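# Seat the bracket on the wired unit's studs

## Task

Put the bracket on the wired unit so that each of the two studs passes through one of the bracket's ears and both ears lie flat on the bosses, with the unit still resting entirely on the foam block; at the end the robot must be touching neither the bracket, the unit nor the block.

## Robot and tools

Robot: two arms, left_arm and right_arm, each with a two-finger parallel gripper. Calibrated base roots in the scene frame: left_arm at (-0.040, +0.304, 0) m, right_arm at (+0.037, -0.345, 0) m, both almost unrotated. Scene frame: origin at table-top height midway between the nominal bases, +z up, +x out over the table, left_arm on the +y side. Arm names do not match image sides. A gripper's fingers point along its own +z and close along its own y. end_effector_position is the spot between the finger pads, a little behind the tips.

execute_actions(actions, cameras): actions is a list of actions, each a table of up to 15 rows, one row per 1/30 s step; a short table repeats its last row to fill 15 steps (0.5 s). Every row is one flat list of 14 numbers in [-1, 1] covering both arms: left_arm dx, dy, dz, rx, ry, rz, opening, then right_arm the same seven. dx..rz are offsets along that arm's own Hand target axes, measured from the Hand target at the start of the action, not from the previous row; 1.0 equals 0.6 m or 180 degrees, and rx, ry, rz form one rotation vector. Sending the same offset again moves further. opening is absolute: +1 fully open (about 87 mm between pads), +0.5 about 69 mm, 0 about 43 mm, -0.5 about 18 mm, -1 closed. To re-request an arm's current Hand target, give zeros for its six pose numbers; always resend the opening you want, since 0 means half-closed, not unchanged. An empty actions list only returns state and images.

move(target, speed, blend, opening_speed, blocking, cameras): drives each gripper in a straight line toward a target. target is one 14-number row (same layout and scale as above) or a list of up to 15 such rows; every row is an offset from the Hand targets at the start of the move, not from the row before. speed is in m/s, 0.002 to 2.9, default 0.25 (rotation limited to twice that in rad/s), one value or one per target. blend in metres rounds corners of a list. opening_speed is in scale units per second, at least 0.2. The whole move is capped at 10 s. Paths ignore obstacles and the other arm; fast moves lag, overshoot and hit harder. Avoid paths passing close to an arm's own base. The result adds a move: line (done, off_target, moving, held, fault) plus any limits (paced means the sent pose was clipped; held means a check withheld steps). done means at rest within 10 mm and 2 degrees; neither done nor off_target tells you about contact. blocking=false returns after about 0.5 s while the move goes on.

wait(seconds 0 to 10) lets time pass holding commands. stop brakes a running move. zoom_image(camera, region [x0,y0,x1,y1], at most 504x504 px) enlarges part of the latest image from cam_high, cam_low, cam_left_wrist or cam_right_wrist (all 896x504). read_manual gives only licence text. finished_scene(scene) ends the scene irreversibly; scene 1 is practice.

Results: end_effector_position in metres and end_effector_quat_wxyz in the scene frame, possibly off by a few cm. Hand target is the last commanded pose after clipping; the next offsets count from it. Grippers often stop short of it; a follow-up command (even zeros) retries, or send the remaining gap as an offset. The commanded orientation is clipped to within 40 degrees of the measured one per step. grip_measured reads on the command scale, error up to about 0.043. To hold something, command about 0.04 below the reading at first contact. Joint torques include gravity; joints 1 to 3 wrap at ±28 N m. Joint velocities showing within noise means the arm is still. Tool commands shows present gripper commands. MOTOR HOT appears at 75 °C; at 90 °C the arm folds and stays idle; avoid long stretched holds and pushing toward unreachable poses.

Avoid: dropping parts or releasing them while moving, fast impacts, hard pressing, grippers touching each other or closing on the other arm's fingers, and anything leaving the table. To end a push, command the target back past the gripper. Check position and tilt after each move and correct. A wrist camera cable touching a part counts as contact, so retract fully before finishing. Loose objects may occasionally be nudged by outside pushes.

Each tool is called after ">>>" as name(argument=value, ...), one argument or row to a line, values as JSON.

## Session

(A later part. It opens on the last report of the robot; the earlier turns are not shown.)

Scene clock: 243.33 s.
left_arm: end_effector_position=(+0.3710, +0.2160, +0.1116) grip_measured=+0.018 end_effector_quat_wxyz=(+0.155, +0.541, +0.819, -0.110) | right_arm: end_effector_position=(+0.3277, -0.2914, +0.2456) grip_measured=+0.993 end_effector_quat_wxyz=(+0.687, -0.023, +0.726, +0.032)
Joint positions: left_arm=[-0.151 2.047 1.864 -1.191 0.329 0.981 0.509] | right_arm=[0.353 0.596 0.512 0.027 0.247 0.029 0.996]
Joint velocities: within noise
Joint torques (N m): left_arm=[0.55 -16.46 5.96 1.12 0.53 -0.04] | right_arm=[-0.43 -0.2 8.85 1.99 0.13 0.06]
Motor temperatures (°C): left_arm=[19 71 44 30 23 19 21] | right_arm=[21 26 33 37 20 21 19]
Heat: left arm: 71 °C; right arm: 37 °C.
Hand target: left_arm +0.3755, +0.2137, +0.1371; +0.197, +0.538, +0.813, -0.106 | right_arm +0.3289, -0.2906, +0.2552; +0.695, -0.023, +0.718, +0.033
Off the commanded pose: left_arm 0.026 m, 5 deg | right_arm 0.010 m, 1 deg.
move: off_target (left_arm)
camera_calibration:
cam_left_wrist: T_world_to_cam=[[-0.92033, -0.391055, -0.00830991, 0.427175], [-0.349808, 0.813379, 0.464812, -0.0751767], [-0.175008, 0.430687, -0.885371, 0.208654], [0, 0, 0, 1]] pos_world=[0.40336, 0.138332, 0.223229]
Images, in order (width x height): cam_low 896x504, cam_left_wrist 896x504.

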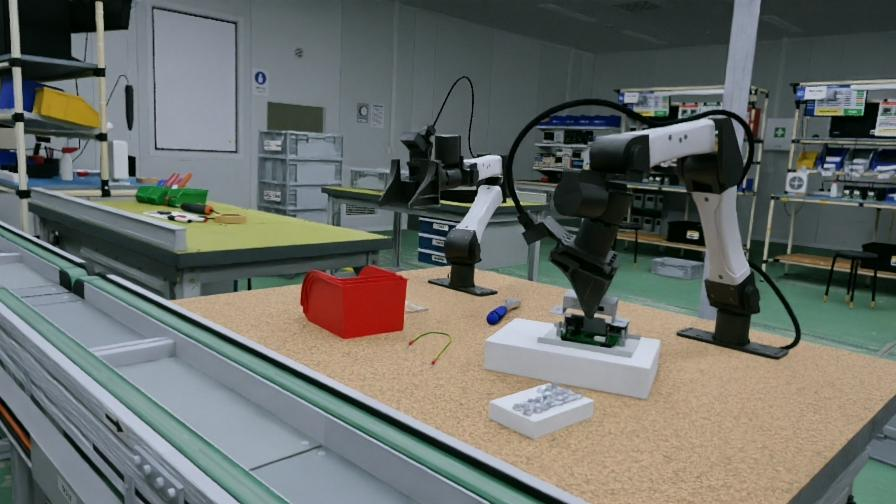

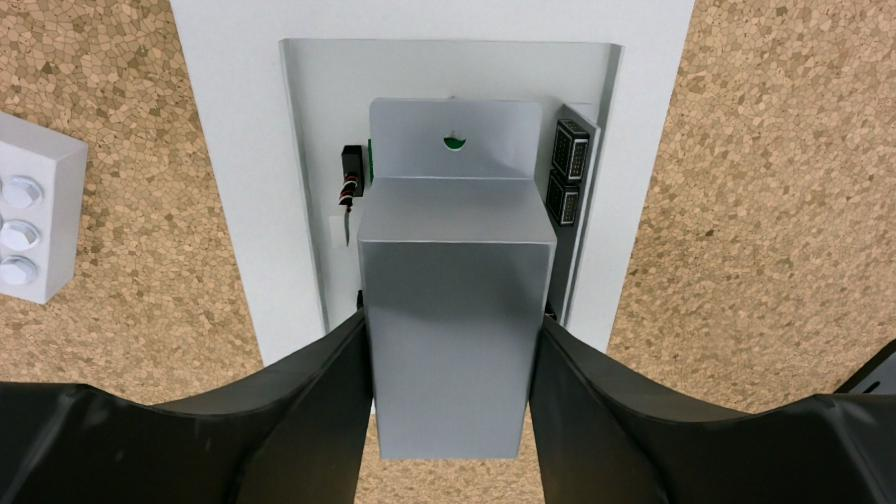

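>>> move(
  target=[0.0055,-0.0032,0.0045,0,0.0111,0,-0.06,0,0,0,0,0,0,1],
  speed=0.06,
  cameras=["cam_left_wrist","cam_low"],
)

>>> zoom_image(
  camera="cam_left_wrist",
  region=[410, 80, 510, 180],
)

>>> zoom_image(
  camera="cam_low",
  region=[540, 270, 640, 360],
)

Scene clock: 258.90 s.
left_arm: end_effector_position=(+0.3712, +0.2158, +0.1116) grip_measured=+0.018 end_effector_quat_wxyz=(+0.155, +0.539, +0.820, -0.110) | right_arm: end_effector_position=(+0.3277, -0.2914, +0.2456) grip_measured=+0.993 end_effector_quat_wxyz=(+0.687, -0.023, +0.726, +0.032)
Joint positions: left_arm=[-0.151 2.047 1.864 -1.189 0.329 0.977 0.509] | right_arm=[0.353 0.596 0.512 0.027 0.247 0.029 0.996]
Joint velocities: within noise
Joint torques (N m): left_arm=[-0.51 -15.79 5.98 1.03 0.21 -0.06] | right_arm=[-0.53 -0.23 8.92 2.03 0.12 -0.02]
Motor temperatures (°C): left_arm=[19 80 42 30 23 19 21] | right_arm=[21 25 33 37 20 21 19]
Heat: left arm: 80 °C; right arm: 37 °C. Fold the left arm in close to its base, or ease its load, before you think long.
Hand target: left_arm +0.3732, +0.2147, +0.1331; +0.183, +0.540, +0.816, -0.096 | right_arm +0.3289, -0.2906, +0.2552; +0.695, -0.023, +0.718, +0.033
Off the commanded pose: left_arm 0.022 m, 4 deg | right_arm 0.010 m, 1 deg.
MOTOR HOT: joint 2 (shoulder) of the left arm reports 80 °C; the controller's stop level is 90 °C. To cool a motor, set the load down, stop pushing, or move to a pose that needs little force.
move: off_target (left_arm)
camera_calibration:
cam_left_wrist: T_world_to_cam=[[-0.918639, -0.39502, -0.00790489, 0.427443], [-0.353284, 0.812293, 0.46408, -0.0734031], [-0.1769, 0.429115, -0.885758, 0.20986], [0, 0, 0, 1]] pos_world=[0.403858, 0.13842, 0.223329]
Images, in order (width x height): cam_low 896x504, cam_left_wrist 896x504.

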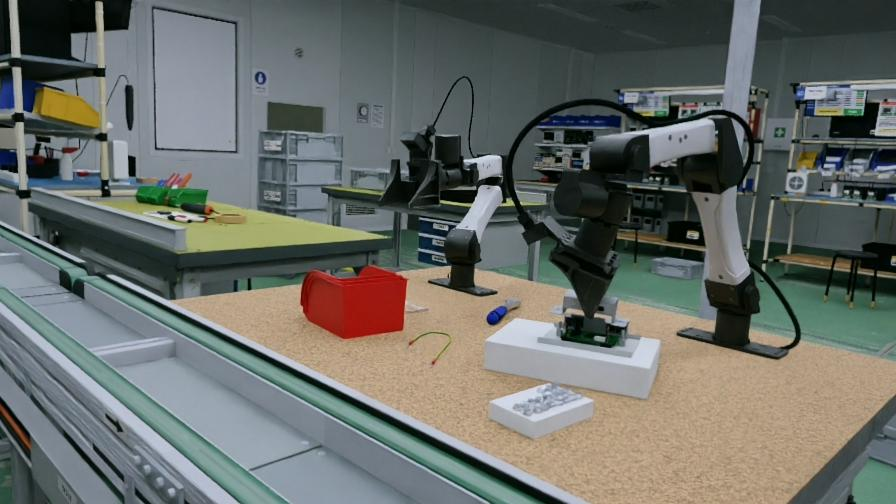

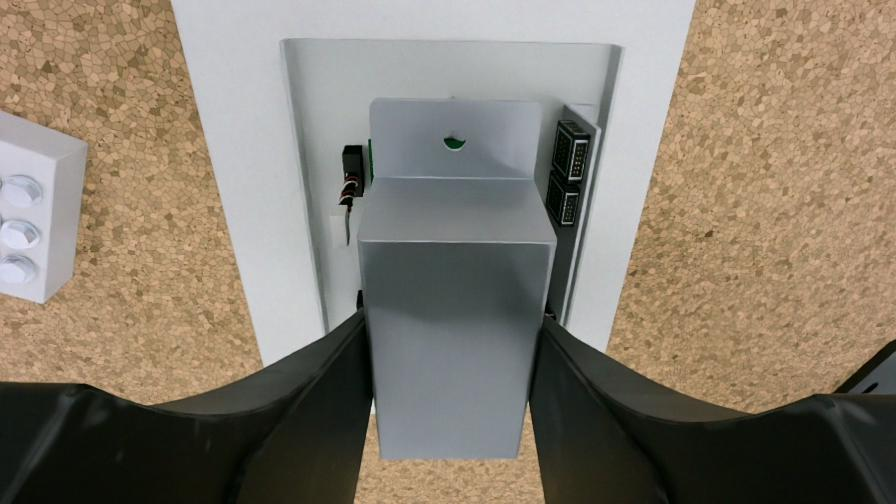

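Scaled by 5.040 from the camera's 896x504 image, which has a finer 1280x720 frame.

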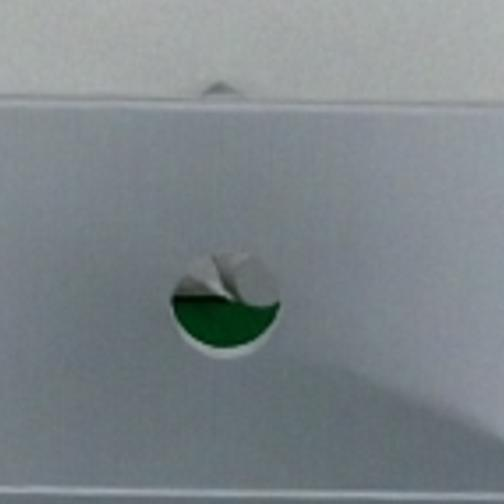

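Scaled by 5.040 from the camera's 896x504 image, which has a finer 1280x720 frame.

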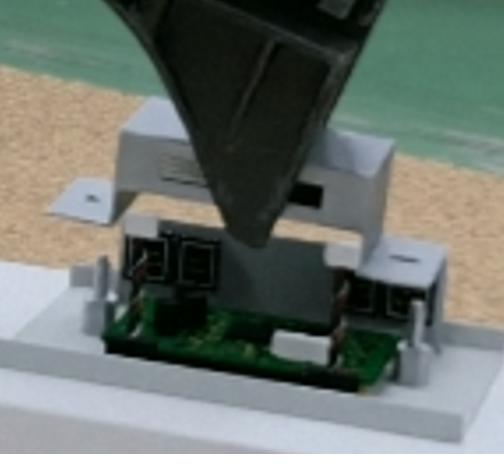

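>>> move(
  target=[
    [-0.0434,0.004,-0.09,0,0,0,-0.06,0,0,0,0,0,0,1],
    [0.1055,-0.2328,-0.2107,0,0,0,-0.06,0,0,0,0,0,0,1],
  ],
  speed=0.2,
  cameras=["cam_left_wrist"],
)

Scene clock: 267.13 s.
left_arm: end_effector_position=(+0.2078, +0.2558, +0.2153) grip_measured=+0.018 end_effector_quat_wxyz=(+0.185, +0.536, +0.819, -0.089) | right_arm: end_effector_position=(+0.3277, -0.2914, +0.2456) grip_measured=+0.993 end_effector_quat_wxyz=(+0.687, -0.023, +0.726, +0.032)
Joint positions: left_arm=[-0.097 1.392 1.521 -1.442 0.328 1.016 0.509] | right_arm=[0.353 0.596 0.512 0.027 0.247 0.029 0.996]
Joint velocities: within noise
Joint torques (N m): left_arm=[0.79 -5.89 5.53 0.65 0.39 0.22] | right_arm=[-0.34 -0.38 8.87 1.93 0.13 0]
Motor temperatures (°C): left_arm=[19 79 42 30 23 19 21] | right_arm=[21 25 33 37 20 21 19]
Heat: left arm: 79 °C; right arm: 37 °C. Fold the left arm in close to its base, or ease its load, before you think long.
Hand target: left_arm +0.1984, +0.2574, +0.2176; +0.183, +0.540, +0.816, -0.096 | right_arm +0.3289, -0.2906, +0.2552; +0.695, -0.023, +0.718, +0.033
Off the commanded pose: left_arm 0.010 m, 1 deg | right_arm 0.010 m, 1 deg.
MOTOR HOT: still on. Joint 2 (shoulder) of the left arm reports 79 °C.
move: done
camera_calibration:
cam_left_wrist: T_world_to_cam=[[-0.908749, -0.410746, -0.0739111, 0.310105], [-0.399621, 0.805347, 0.437858, -0.194699], [-0.120324, 0.42744, -0.896001, 0.246553], [0, 0, 0, 1]] pos_world=[0.233668, 0.178788, 0.329083]
Images, in order (width x height): cam_left_wrist 896x504.

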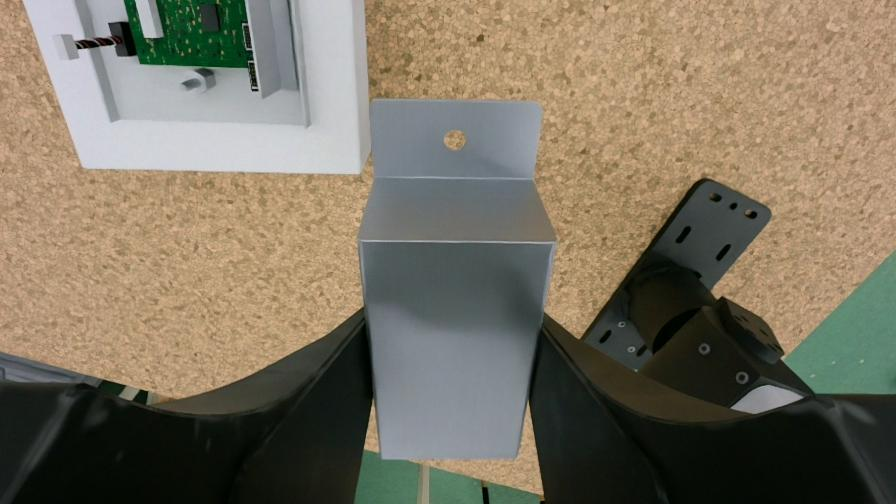

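>>> wait(
  seconds=10,
  cameras=[],
)

>>> wait(
  seconds=10,
  cameras=[],
)

Scene clock: 284.77 s.
left_arm: end_effector_position=(+0.2078, +0.2558, +0.2153) grip_measured=+0.018 end_effector_quat_wxyz=(+0.185, +0.536, +0.819, -0.089) | right_arm: end_effector_position=(+0.3277, -0.2914, +0.2456) grip_measured=+0.993 end_effector_quat_wxyz=(+0.687, -0.023, +0.726, +0.032)
Joint positions: left_arm=[-0.097 1.392 1.521 -1.442 0.328 1.016 0.509] | right_arm=[0.353 0.596 0.512 0.027 0.247 0.029 0.996]
Joint velocities: within noise
Joint torques (N m): left_arm=[0.77 -5.89 5.55 0.65 0.39 0.21] | right_arm=[-0.25 -0.16 8.85 2 0.16 0.01]
Motor temperatures (°C): left_arm=[19 63 40 29 23 19 21] | right_arm=[21 25 33 37 20 21 19]
Heat: left arm: 63 °C; right arm: 37 °C.
Hand target: left_arm +0.1984, +0.2574, +0.2176; +0.183, +0.540, +0.816, -0.096 | right_arm +0.3289, -0.2906, +0.2552; +0.695, -0.023, +0.718, +0.033
Tool commands: left_gripper/opening=-0.06 right_gripper/opening=+1.0
Off the commanded pose: left_arm 0.010 m, 1 deg | right_arm 0.010 m, 1 deg.
MOTOR HOT: cleared for the motors of the left arm.
wait: 10.00 s; at rest from the start
No camera images: "cameras" was empty.

Scene clock: 294.77 s.
left_arm: end_effector_position=(+0.2078, +0.2558, +0.2153) grip_measured=+0.018 end_effector_quat_wxyz=(+0.185, +0.536, +0.819, -0.089) | right_arm: end_effector_position=(+0.3277, -0.2914, +0.2456) grip_measured=+0.993 end_effector_quat_wxyz=(+0.687, -0.023, +0.726, +0.032)
Joint positions: left_arm=[-0.097 1.392 1.521 -1.442 0.328 1.016 0.509] | right_arm=[0.353 0.596 0.512 0.027 0.247 0.029 0.996]
Joint velocities: within noise
Joint torques (N m): left_arm=[0.76 -5.89 5.53 0.65 0.39 0.22] | right_arm=[-0.25 0.02 8.7 2 0.13 -0.01]
Motor temperatures (°C): left_arm=[19 57 40 29 23 19 21] | right_arm=[21 25 33 37 20 21 19]
Heat: left arm: 57 °C; right arm: 37 °C.
Hand target: left_arm +0.1984, +0.2574, +0.2176; +0.183, +0.540, +0.816, -0.096 | right_arm +0.3289, -0.2906, +0.2552; +0.695, -0.023, +0.718, +0.033
Tool commands: left_gripper/opening=-0.06 right_gripper/opening=+1.0
Off the commanded pose: left_arm 0.010 m, 1 deg | right_arm 0.010 m, 1 deg.
wait: 10.00 s; at rest by 0.17 s
No camera images: "cameras" was empty.

>>> wait(
  seconds=10,
  cameras=[],
)

>>> move(
  target=[
    [-0.1237,0.2348,0.1698,0,0,0,-0.06,0,0,0,0,0,0,1],
    [-0.1083,0.2332,0.2049,0,0,0,-0.06,0,0,0,0,0,0,1],
  ],
  speed=[0.2,0.06],
  cameras=["cam_left_wrist","cam_low"],
)

>>> zoom_image(
  camera="cam_left_wrist",
  region=[410, 80, 510, 180],
)

>>> zoom_image(
  camera="cam_low",
  region=[540, 270, 640, 360],
)

Scene clock: 308.93 s.
left_arm: end_effector_position=(+0.2078, +0.2558, +0.2153) grip_measured=+0.018 end_effector_quat_wxyz=(+0.185, +0.536, +0.819, -0.089) | right_arm: end_effector_position=(+0.3277, -0.2914, +0.2456) grip_measured=+0.993 end_effector_quat_wxyz=(+0.687, -0.023, +0.726, +0.032)
Joint positions: left_arm=[-0.097 1.392 1.521 -1.442 0.328 1.016 0.509] | right_arm=[0.353 0.596 0.512 0.027 0.247 0.029 0.996]
Joint velocities: within noise
Joint torques (N m): left_arm=[0.75 -5.86 5.55 0.65 0.39 0.22] | right_arm=[-0.21 -0.32 8.69 1.95 0.1 -0.04]
Motor temperatures (°C): left_arm=[19 52 40 28 22 19 21] | right_arm=[21 25 33 37 20 21 19]
Heat: left arm: 52 °C; right arm: 37 °C.
Hand target: left_arm +0.1984, +0.2574, +0.2176; +0.183, +0.540, +0.816, -0.096 | right_arm +0.3289, -0.2906, +0.2552; +0.695, -0.023, +0.718, +0.033
Tool commands: left_gripper/opening=-0.06 right_gripper/opening=+1.0
Off the commanded pose: left_arm 0.010 m, 1 deg | right_arm 0.010 m, 1 deg.
wait: 10.00 s; at rest from the start
No camera images: "cameras" was empty.

Scene clock: 311.13 s.
left_arm: end_effector_position=(+0.3683, +0.2159, +0.1261) grip_measured=+0.018 end_effector_quat_wxyz=(+0.161, +0.540, +0.819, -0.107) | right_arm: end_effector_position=(+0.3277, -0.2914, +0.2456) grip_measured=+0.993 end_effector_quat_wxyz=(+0.687, -0.023, +0.726, +0.032)
Joint positions: left_arm=[-0.153 2.023 1.884 -1.218 0.328 0.977 0.509] | right_arm=[0.353 0.596 0.512 0.027 0.247 0.029 0.996]
Joint velocities: within noise
Joint torques (N m): left_arm=[-0.49 -13.05 6.08 1.17 0.23 -0.06] | right_arm=[-0.39 -0.31 8.66 1.98 0.13 -0.01]
Motor temperatures (°C): left_arm=[19 52 40 28 22 19 21] | right_arm=[21 25 33 37 20 21 19]
Heat: left arm: 52 °C; right arm: 37 °C.
Hand target: left_arm +0.3733, +0.2146, +0.1370; +0.183, +0.540, +0.816, -0.096 | right_arm +0.3289, -0.2906, +0.2552; +0.695, -0.023, +0.718, +0.033
Off the commanded pose: left_arm 0.012 m, 3 deg | right_arm 0.010 m, 1 deg.
move: off_target (left_arm)
camera_calibration:
cam_left_wrist: T_world_to_cam=[[-0.918909, -0.393875, -0.0216586, 0.426555], [-0.359326, 0.813122, 0.457949, -0.0783623], [-0.162764, 0.428596, -0.888714, 0.217473], [0, 0, 0, 1]] pos_world=[0.399204, 0.13852, 0.238396]
Images, in order (width x height): cam_low 896x504, cam_left_wrist 896x504.

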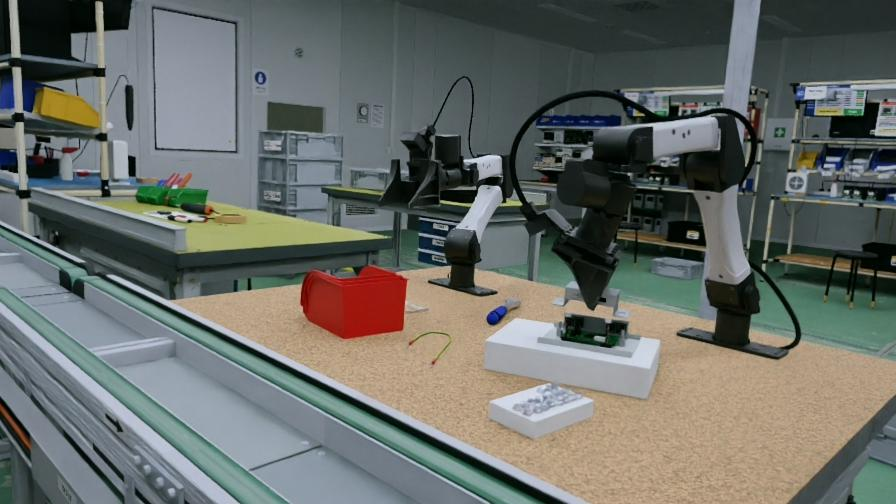

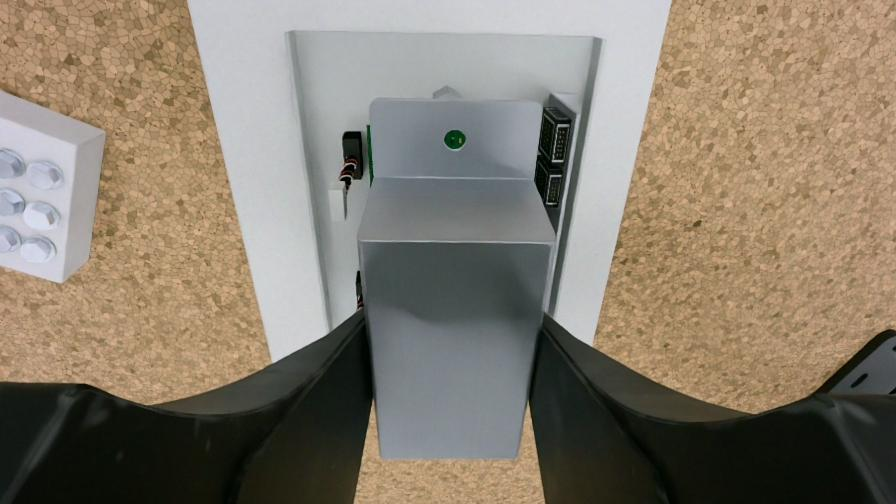

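Scaled by 5.040 from the camera's 896x504 image, which has a finer 1280x720 frame.

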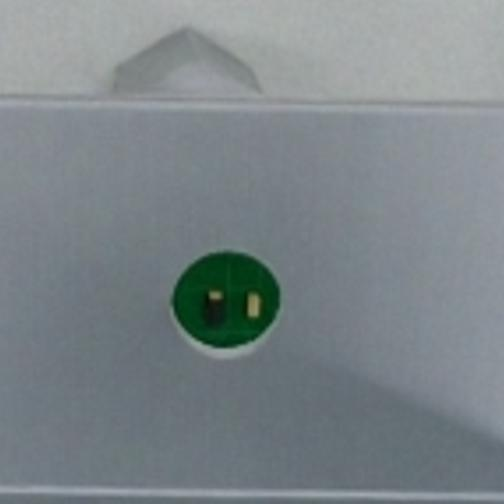

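Scaled by 5.040 from the camera's 896x504 image, which has a finer 1280x720 frame.

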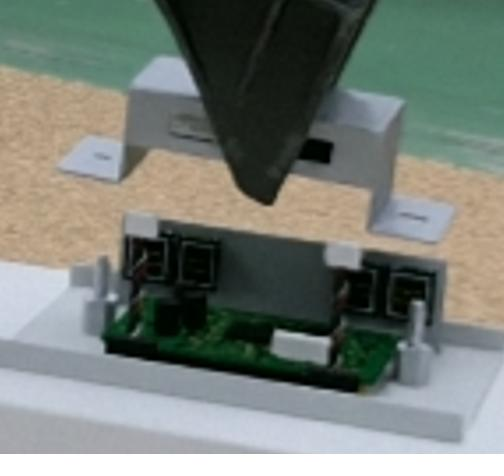

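>>> move(
  target=[0.0077,0,0.0185,0,0.0194,0,-0.06,0,0,0,0,0,0,1],
  speed=0.06,
  cameras=["cam_left_wrist","cam_low"],
)

>>> zoom_image(
  camera="cam_left_wrist",
  region=[410, 80, 510, 180],
)

>>> zoom_image(
  camera="cam_low",
  region=[540, 270, 640, 360],
)

Scene clock: 320.53 s.
left_arm: end_effector_position=(+0.3681, +0.2154, +0.1185) grip_measured=+0.018 end_effector_quat_wxyz=(+0.143, +0.544, +0.822, -0.089) | right_arm: end_effector_position=(+0.3277, -0.2914, +0.2456) grip_measured=+0.993 end_effector_quat_wxyz=(+0.687, -0.023, +0.726, +0.032)
Joint positions: left_arm=[-0.176 2.039 1.884 -1.217 0.276 0.964 0.509] | right_arm=[0.353 0.596 0.512 0.027 0.247 0.029 0.996]
Joint velocities: within noise
Joint torques (N m): left_arm=[-0.36 -11.64 6.8 1.09 0.16 -0.06] | right_arm=[-0.25 -0.1 8.73 2.04 0.15 0.04]
Motor temperatures (°C): left_arm=[19 54 40 28 22 19 21] | right_arm=[21 25 33 37 20 21 19]
Heat: left arm: 54 °C; right arm: 37 °C.
Hand target: left_arm +0.3739, +0.2145, +0.1250; +0.158, +0.542, +0.821, -0.080 | right_arm +0.3289, -0.2906, +0.2552; +0.695, -0.023, +0.718, +0.033
Off the commanded pose: left_arm 0.009 m, 2 deg | right_arm 0.010 m, 1 deg.
move: done
camera_calibration:
cam_left_wrist: T_world_to_cam=[[-0.919497, -0.391799, -0.0319027, 0.426912], [-0.353571, 0.788849, 0.502698, -0.0766746], [-0.17179, 0.473509, -0.863873, 0.201632], [0, 0, 0, 1]] pos_world=[0.400073, 0.132274, 0.226349]
Images, in order (width x height): cam_low 896x504, cam_left_wrist 896x504.

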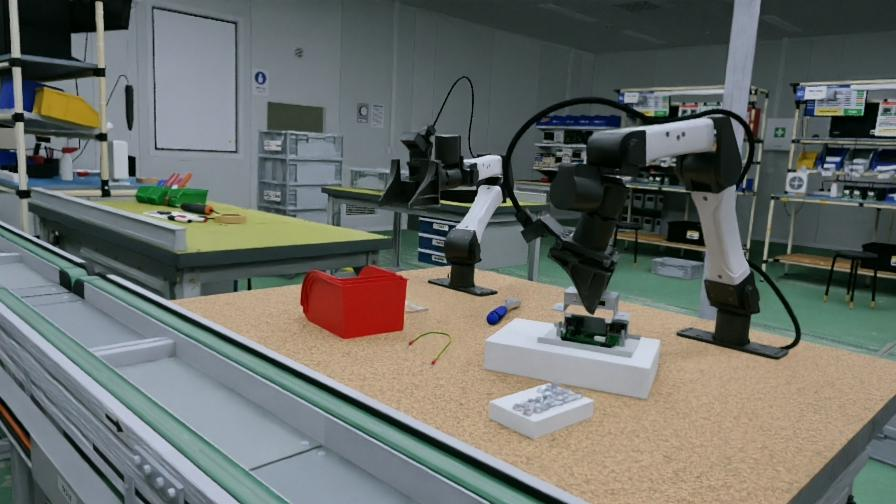

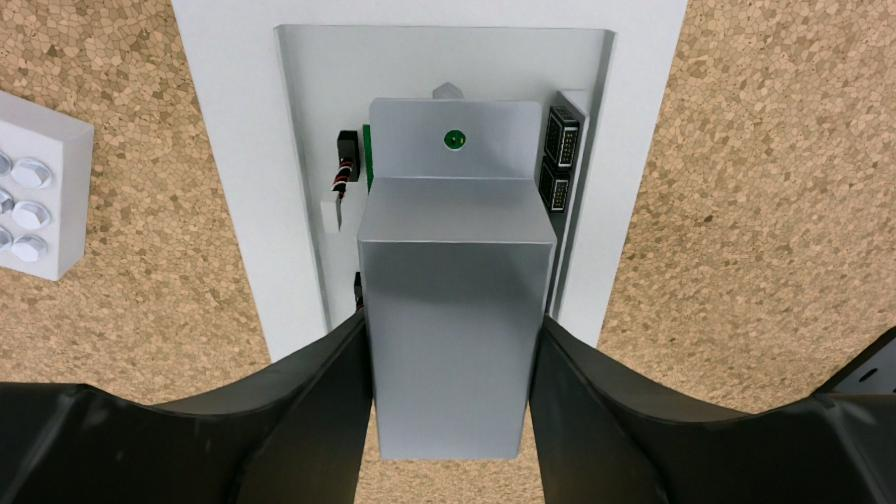

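Scaled by 5.040 from the camera's 896x504 image, which has a finer 1280x720 frame.

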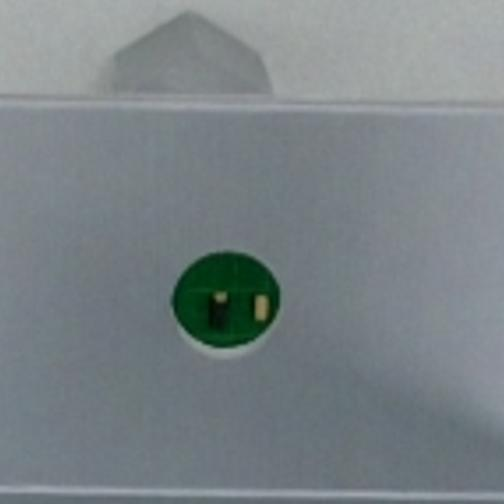

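Scaled by 5.040 from the camera's 896x504 image, which has a finer 1280x720 frame.

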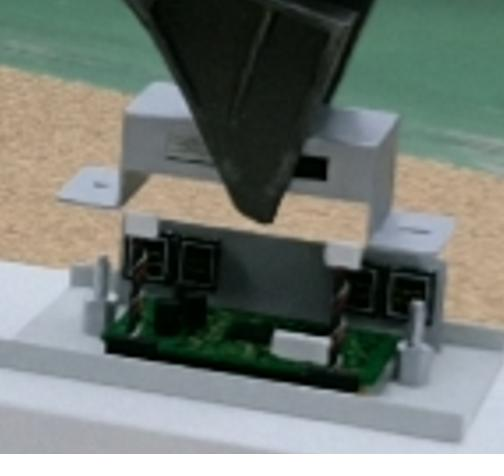

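>>> move(
  target=[0.0078,0.0023,0.015,-0.0052,0,0.0019,-0.06,0,0,0,0,0,0,1],
  speed=0.06,
  cameras=["cam_left_wrist","cam_low"],
)

>>> zoom_image(
  camera="cam_left_wrist",
  region=[410, 80, 510, 180],
)

>>> zoom_image(
  camera="cam_low",
  region=[540, 270, 640, 360],
)

Scene clock: 338.90 s.
left_arm: end_effector_position=(+0.3696, +0.2168, +0.1045) grip_measured=+0.018 end_effector_quat_wxyz=(+0.142, +0.544, +0.823, -0.084) | right_arm: end_effector_position=(+0.3277, -0.2914, +0.2456) grip_measured=+0.993 end_effector_quat_wxyz=(+0.687, -0.023, +0.726, +0.032)
Joint positions: left_arm=[-0.176 2.039 1.829 -1.16 0.267 0.964 0.509] | right_arm=[0.353 0.596 0.512 0.027 0.247 0.029 0.996]
Joint velocities: within noise
Joint torques (N m): left_arm=[-0.27 -13.12 6.01 1.13 0.15 -0.03] | right_arm=[-0.27 -0.23 8.79 1.97 0.18 -0.01]
Motor temperatures (°C): left_arm=[19 55 40 28 22 19 21] | right_arm=[21 25 33 37 20 21 19]
Heat: left arm: 55 °C; right arm: 37 °C.
Hand target: left_arm +0.3750, +0.2164, +0.1150; +0.163, +0.544, +0.820, -0.073 | right_arm +0.3289, -0.2906, +0.2552; +0.695, -0.023, +0.718, +0.033
Off the commanded pose: left_arm 0.012 m, 3 deg | right_arm 0.010 m, 1 deg.
move: off_target (left_arm)
camera_calibration:
cam_left_wrist: T_world_to_cam=[[-0.918685, -0.393146, -0.0381331, 0.429025], [-0.356543, 0.783841, 0.5084, -0.0686337], [-0.169985, 0.480655, -0.860276, 0.186562], [0, 0, 0, 1]] pos_world=[0.401381, 0.132795, 0.211748]
Images, in order (width x height): cam_low 896x504, cam_left_wrist 896x504.

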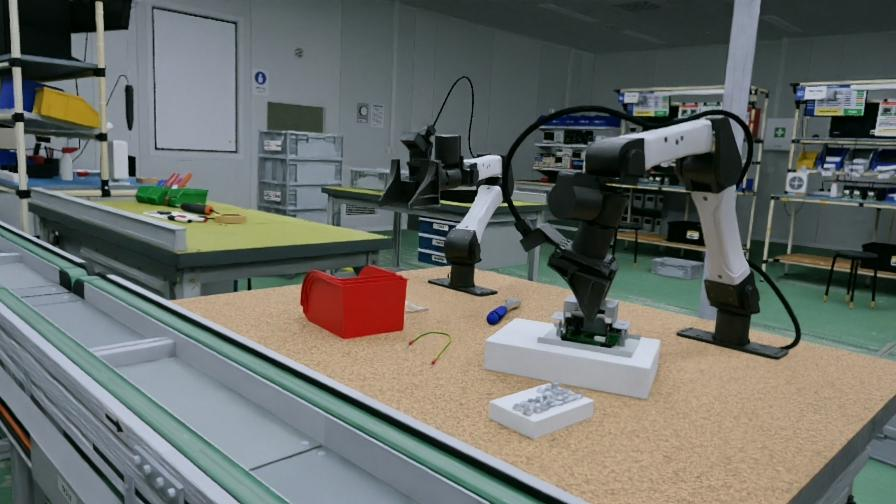

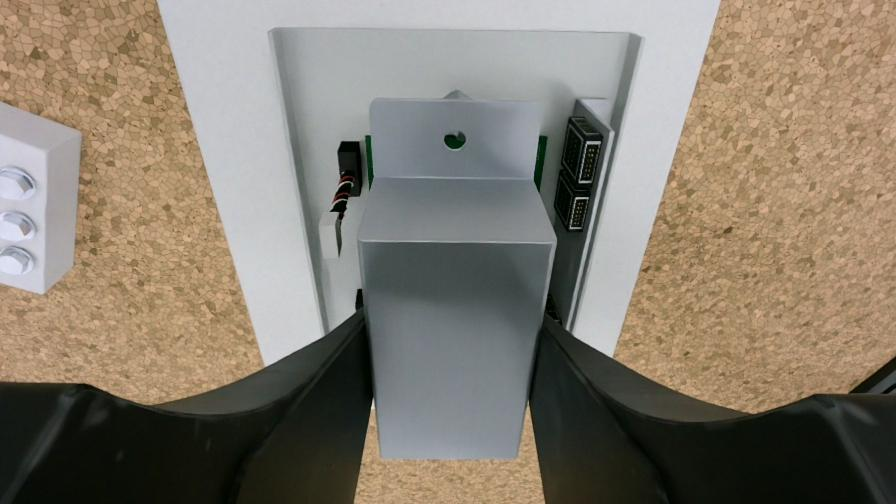

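Scaled by 5.040 from the camera's 896x504 image, which has a finer 1280x720 frame.

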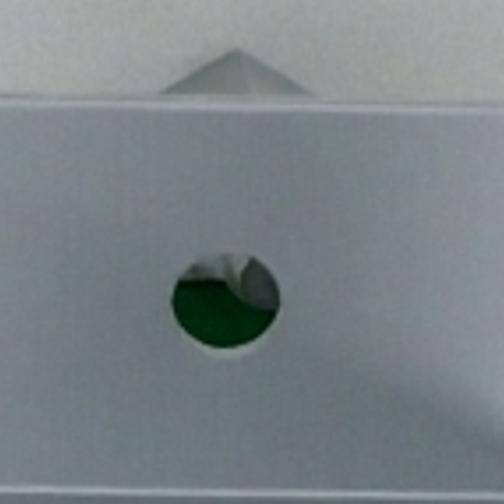

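Scaled by 5.040 from the camera's 896x504 image, which has a finer 1280x720 frame.

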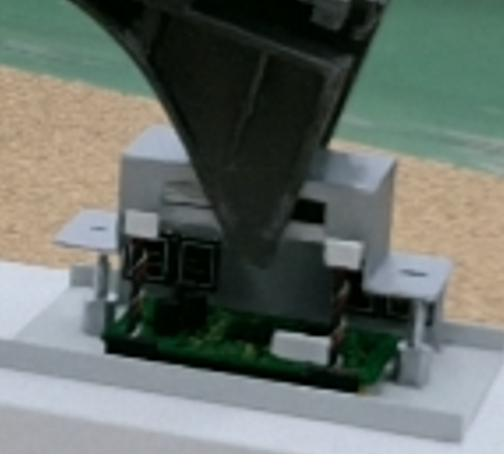

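>>> move(
  target=[0.0055,-0.0048,0.0048,0,0,0,-0.06,0,0,0,0,0,0,1],
  speed=0.06,
  cameras=["cam_left_wrist","cam_low"],
)

>>> zoom_image(
  camera="cam_left_wrist",
  region=[410, 80, 510, 180],
)

>>> zoom_image(
  camera="cam_low",
  region=[540, 270, 640, 360],
)

Scene clock: 344.97 s.
left_arm: end_effector_position=(+0.3663, +0.2173, +0.0949) grip_measured=+0.018 end_effector_quat_wxyz=(+0.136, +0.544, +0.824, -0.087) | right_arm: end_effector_position=(+0.3277, -0.2914, +0.2456) grip_measured=+0.993 end_effector_quat_wxyz=(+0.687, -0.023, +0.726, +0.032)
Joint positions: left_arm=[-0.176 2.039 1.792 -1.137 0.267 0.964 0.509] | right_arm=[0.353 0.596 0.512 0.027 0.247 0.029 0.996]
Joint velocities: within noise
Joint torques (N m): left_arm=[-0.24 -14.53 5.98 1.11 0.16 -0.02] | right_arm=[-0.39 -0.21 8.77 2.01 0.11 0.02]
Motor temperatures (°C): left_arm=[19 55 40 28 22 19 21] | right_arm=[21 25 34 37 20 21 19]
Heat: left arm: 55 °C; right arm: 37 °C.
Hand target: left_arm +0.3717, +0.2173, +0.1110; +0.163, +0.544, +0.820, -0.073 | right_arm +0.3289, -0.2906, +0.2552; +0.695, -0.023, +0.718, +0.033
Off the commanded pose: left_arm 0.017 m, 4 deg | right_arm 0.010 m, 1 deg.
move: off_target (left_arm)
camera_calibration:
cam_left_wrist: T_world_to_cam=[[-0.919121, -0.393073, -0.0266483, 0.424862], [-0.349623, 0.782603, 0.51507, -0.0683664], [-0.181605, 0.482728, -0.856734, 0.180854], [0, 0, 0, 1]] pos_world=[0.399441, 0.133202, 0.201479]
Images, in order (width x height): cam_low 896x504, cam_left_wrist 896x504.

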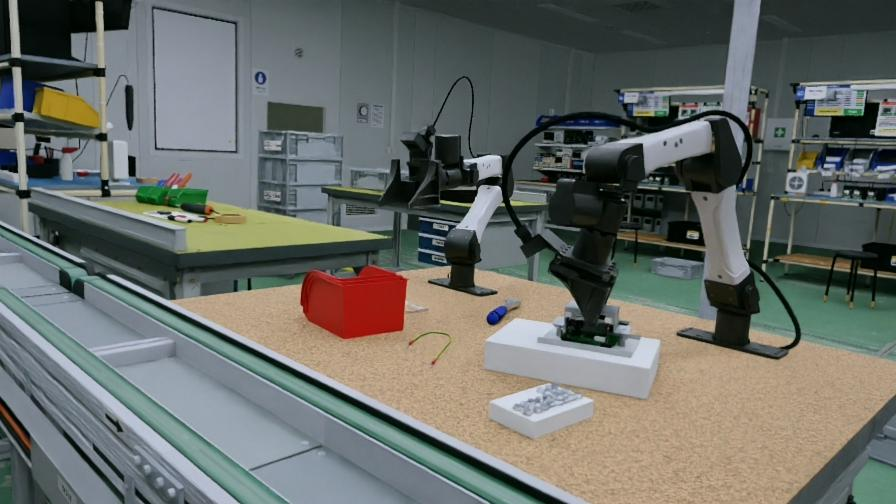

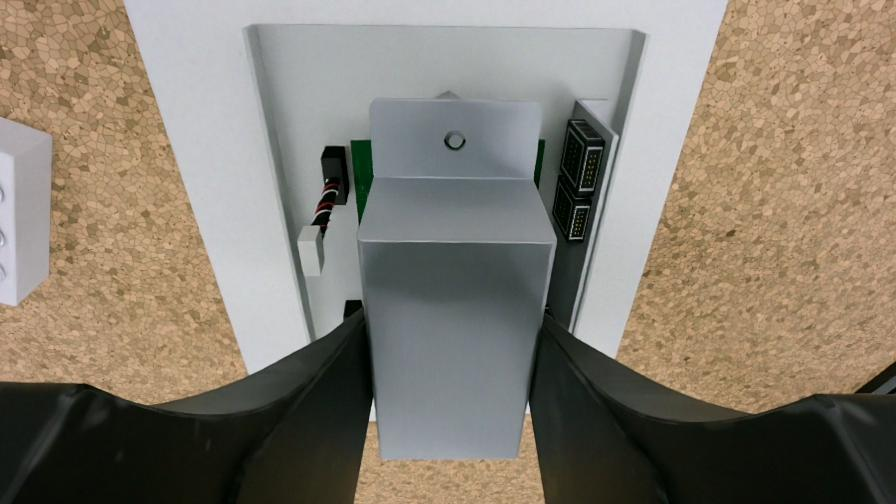

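Scaled by 5.040 from the camera's 896x504 image, which has a finer 1280x720 frame.

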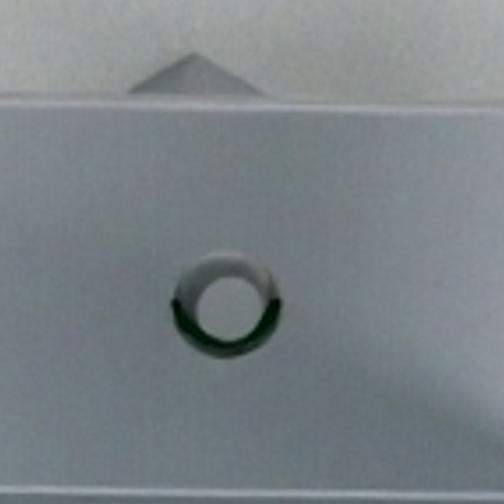

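Scaled by 5.040 from the camera's 896x504 image, which has a finer 1280x720 frame.

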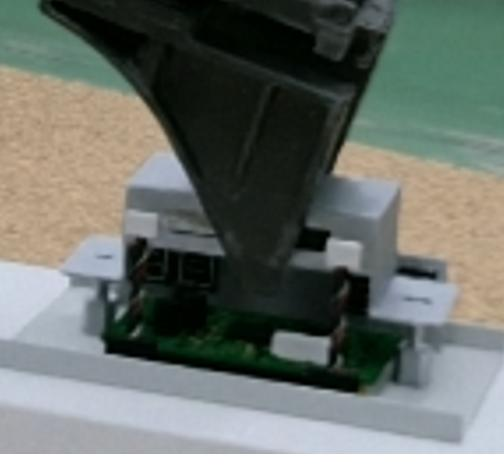

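>>> move(
  target=[0.0035,0,0.0094,0,0,0,-0.06,0,0,0,0,0,0,1],
  speed=0.04,
  cameras=["cam_left_wrist","cam_low"],
)

>>> zoom_image(
  camera="cam_left_wrist",
  region=[410, 80, 510, 180],
)

>>> zoom_image(
  camera="cam_low",
  region=[540, 270, 640, 360],
)

Scene clock: 349.30 s.
left_arm: end_effector_position=(+0.3665, +0.2173, +0.0891) grip_measured=+0.018 end_effector_quat_wxyz=(+0.137, +0.544, +0.824, -0.087) | right_arm: end_effector_position=(+0.3277, -0.2914, +0.2456) grip_measured=+0.993 end_effector_quat_wxyz=(+0.687, -0.023, +0.726, +0.032)
Joint positions: left_arm=[-0.176 2.039 1.769 -1.112 0.267 0.964 0.509] | right_arm=[0.353 0.596 0.512 0.027 0.247 0.029 0.996]
Joint velocities: within noise
Joint torques (N m): left_arm=[-0.18 -14.46 5.97 1.1 0.16 -0.02] | right_arm=[-0.27 -0.27 8.59 1.99 0.14 -0.01]
Motor temperatures (°C): left_arm=[19 56 40 28 22 19 21] | right_arm=[21 25 34 37 20 21 19]
Heat: left arm: 56 °C; right arm: 37 °C.
Hand target: left_arm +0.3720, +0.2174, +0.1050; +0.163, +0.544, +0.820, -0.073 | right_arm +0.3289, -0.2906, +0.2552; +0.695, -0.023, +0.718, +0.033
Off the commanded pose: left_arm 0.017 m, 3 deg | right_arm 0.010 m, 1 deg.
move: off_target (left_arm)
camera_calibration:
cam_left_wrist: T_world_to_cam=[[-0.919079, -0.393083, -0.0279108, 0.425038], [-0.350402, 0.782768, 0.514288, -0.0649491], [-0.18031, 0.482451, -0.857163, 0.17559], [0, 0, 0, 1]] pos_world=[0.399546, 0.133201, 0.195775]
Images, in order (width x height): cam_low 896x504, cam_left_wrist 896x504.

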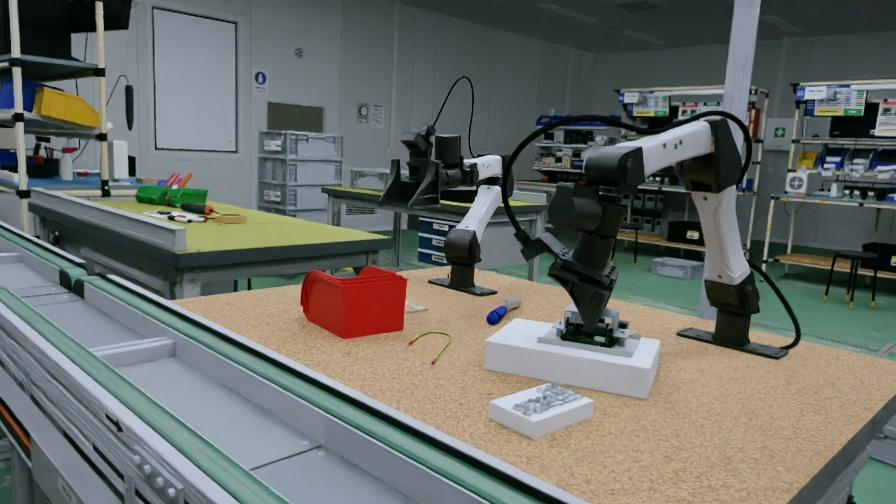

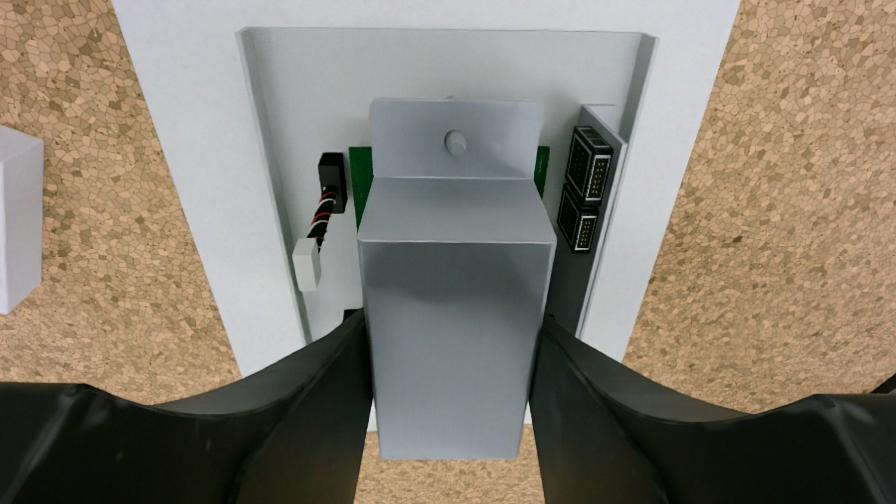

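Scaled by 5.040 from the camera's 896x504 image, which has a finer 1280x720 frame.

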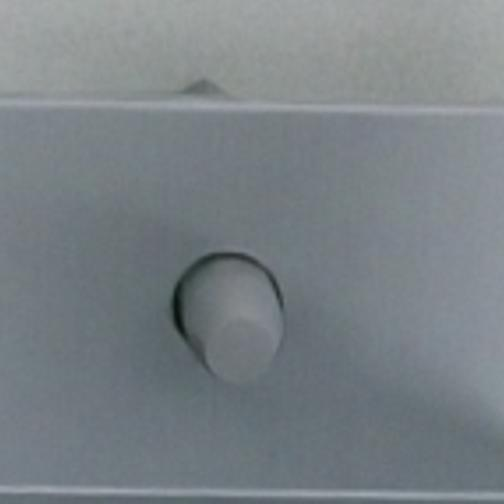

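Scaled by 5.040 from the camera's 896x504 image, which has a finer 1280x720 frame.

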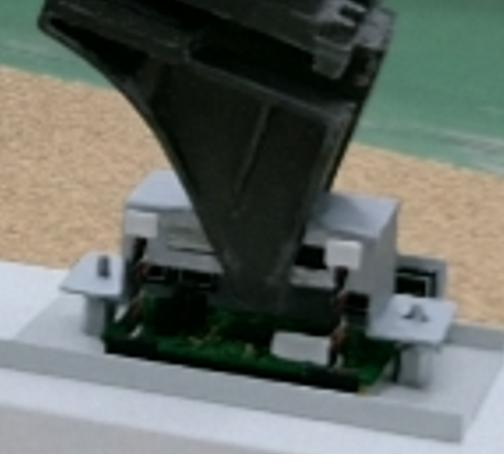

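>>> move(
  target=[0.0035,0,0.0094,0,0,0,-0.06,0,0,0,0,0,0,1],
  speed=0.03,
  cameras=["cam_left_wrist","cam_low"],
)

>>> zoom_image(
  camera="cam_left_wrist",
  region=[410, 80, 510, 180],
)

>>> zoom_image(
  camera="cam_low",
  region=[540, 270, 640, 360],
)

Scene clock: 352.90 s.
left_arm: end_effector_position=(+0.3667, +0.2173, +0.0837) grip_measured=+0.018 end_effector_quat_wxyz=(+0.137, +0.544, +0.823, -0.086) | right_arm: end_effector_position=(+0.3277, -0.2914, +0.2456) grip_measured=+0.993 end_effector_quat_wxyz=(+0.687, -0.023, +0.726, +0.032)
Joint positions: left_arm=[-0.176 2.039 1.748 -1.089 0.267 0.964 0.509] | right_arm=[0.353 0.596 0.512 0.027 0.247 0.029 0.996]
Joint velocities: within noise
Joint torques (N m): left_arm=[-0.13 -14.34 6 1.11 0.17 -0.02] | right_arm=[-0.17 -0.13 8.73 1.97 0.1 0.01]
Motor temperatures (°C): left_arm=[19 57 40 28 22 19 21] | right_arm=[21 25 34 37 20 21 19]
Heat: left arm: 57 °C; right arm: 37 °C.
Hand target: left_arm +0.3724, +0.2176, +0.0990; +0.163, +0.544, +0.820, -0.073 | right_arm +0.3289, -0.2906, +0.2552; +0.695, -0.023, +0.718, +0.033
Off the commanded pose: left_arm 0.016 m, 3 deg | right_arm 0.010 m, 1 deg.
move: off_target (left_arm)
camera_calibration:
cam_left_wrist: T_world_to_cam=[[-0.919061, -0.393033, -0.0291786, 0.425121], [-0.351117, 0.782918, 0.513573, -0.0618177], [-0.179007, 0.48225, -0.85755, 0.170625], [0, 0, 0, 1]] pos_world=[0.39955, 0.133201, 0.190472]
Images, in order (width x height): cam_low 896x504, cam_left_wrist 896x504.

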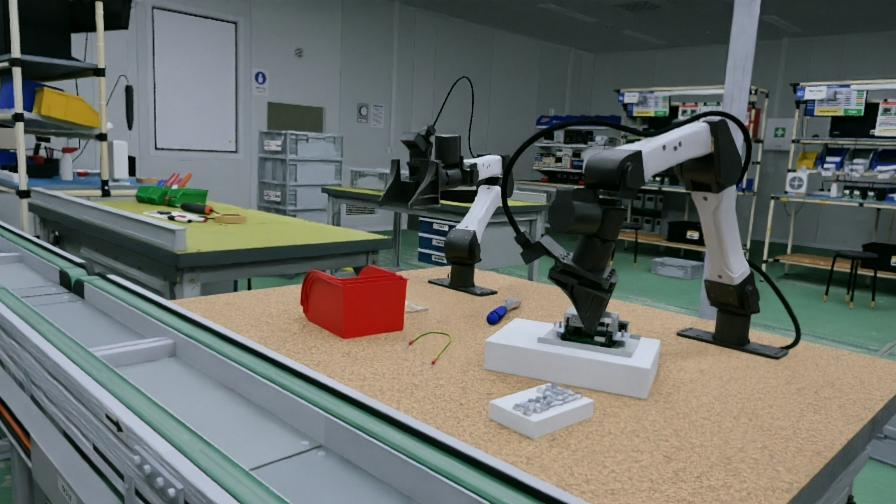

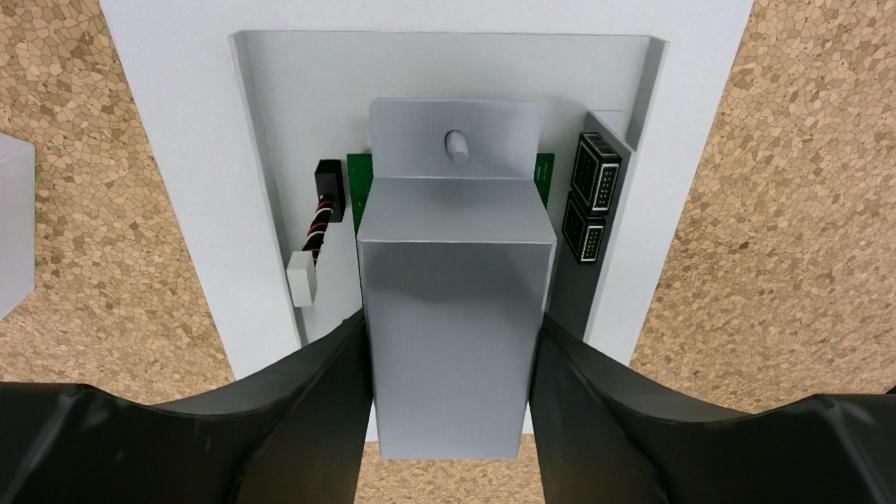

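Scaled by 5.040 from the camera's 896x504 image, which has a finer 1280x720 frame.

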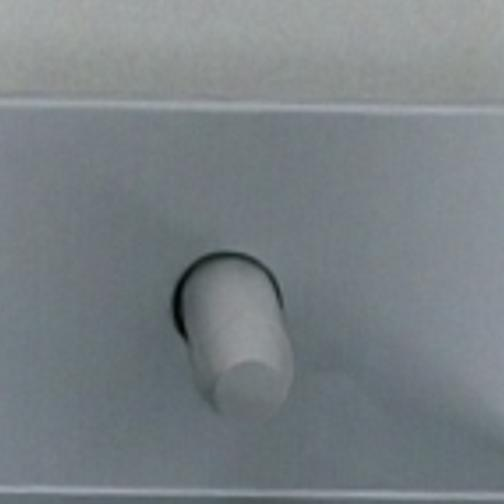

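Scaled by 5.040 from the camera's 896x504 image, which has a finer 1280x720 frame.

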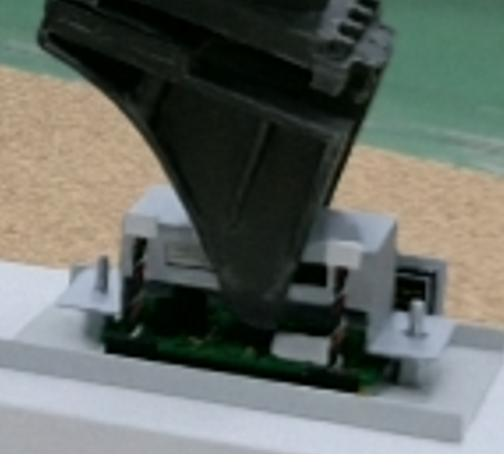

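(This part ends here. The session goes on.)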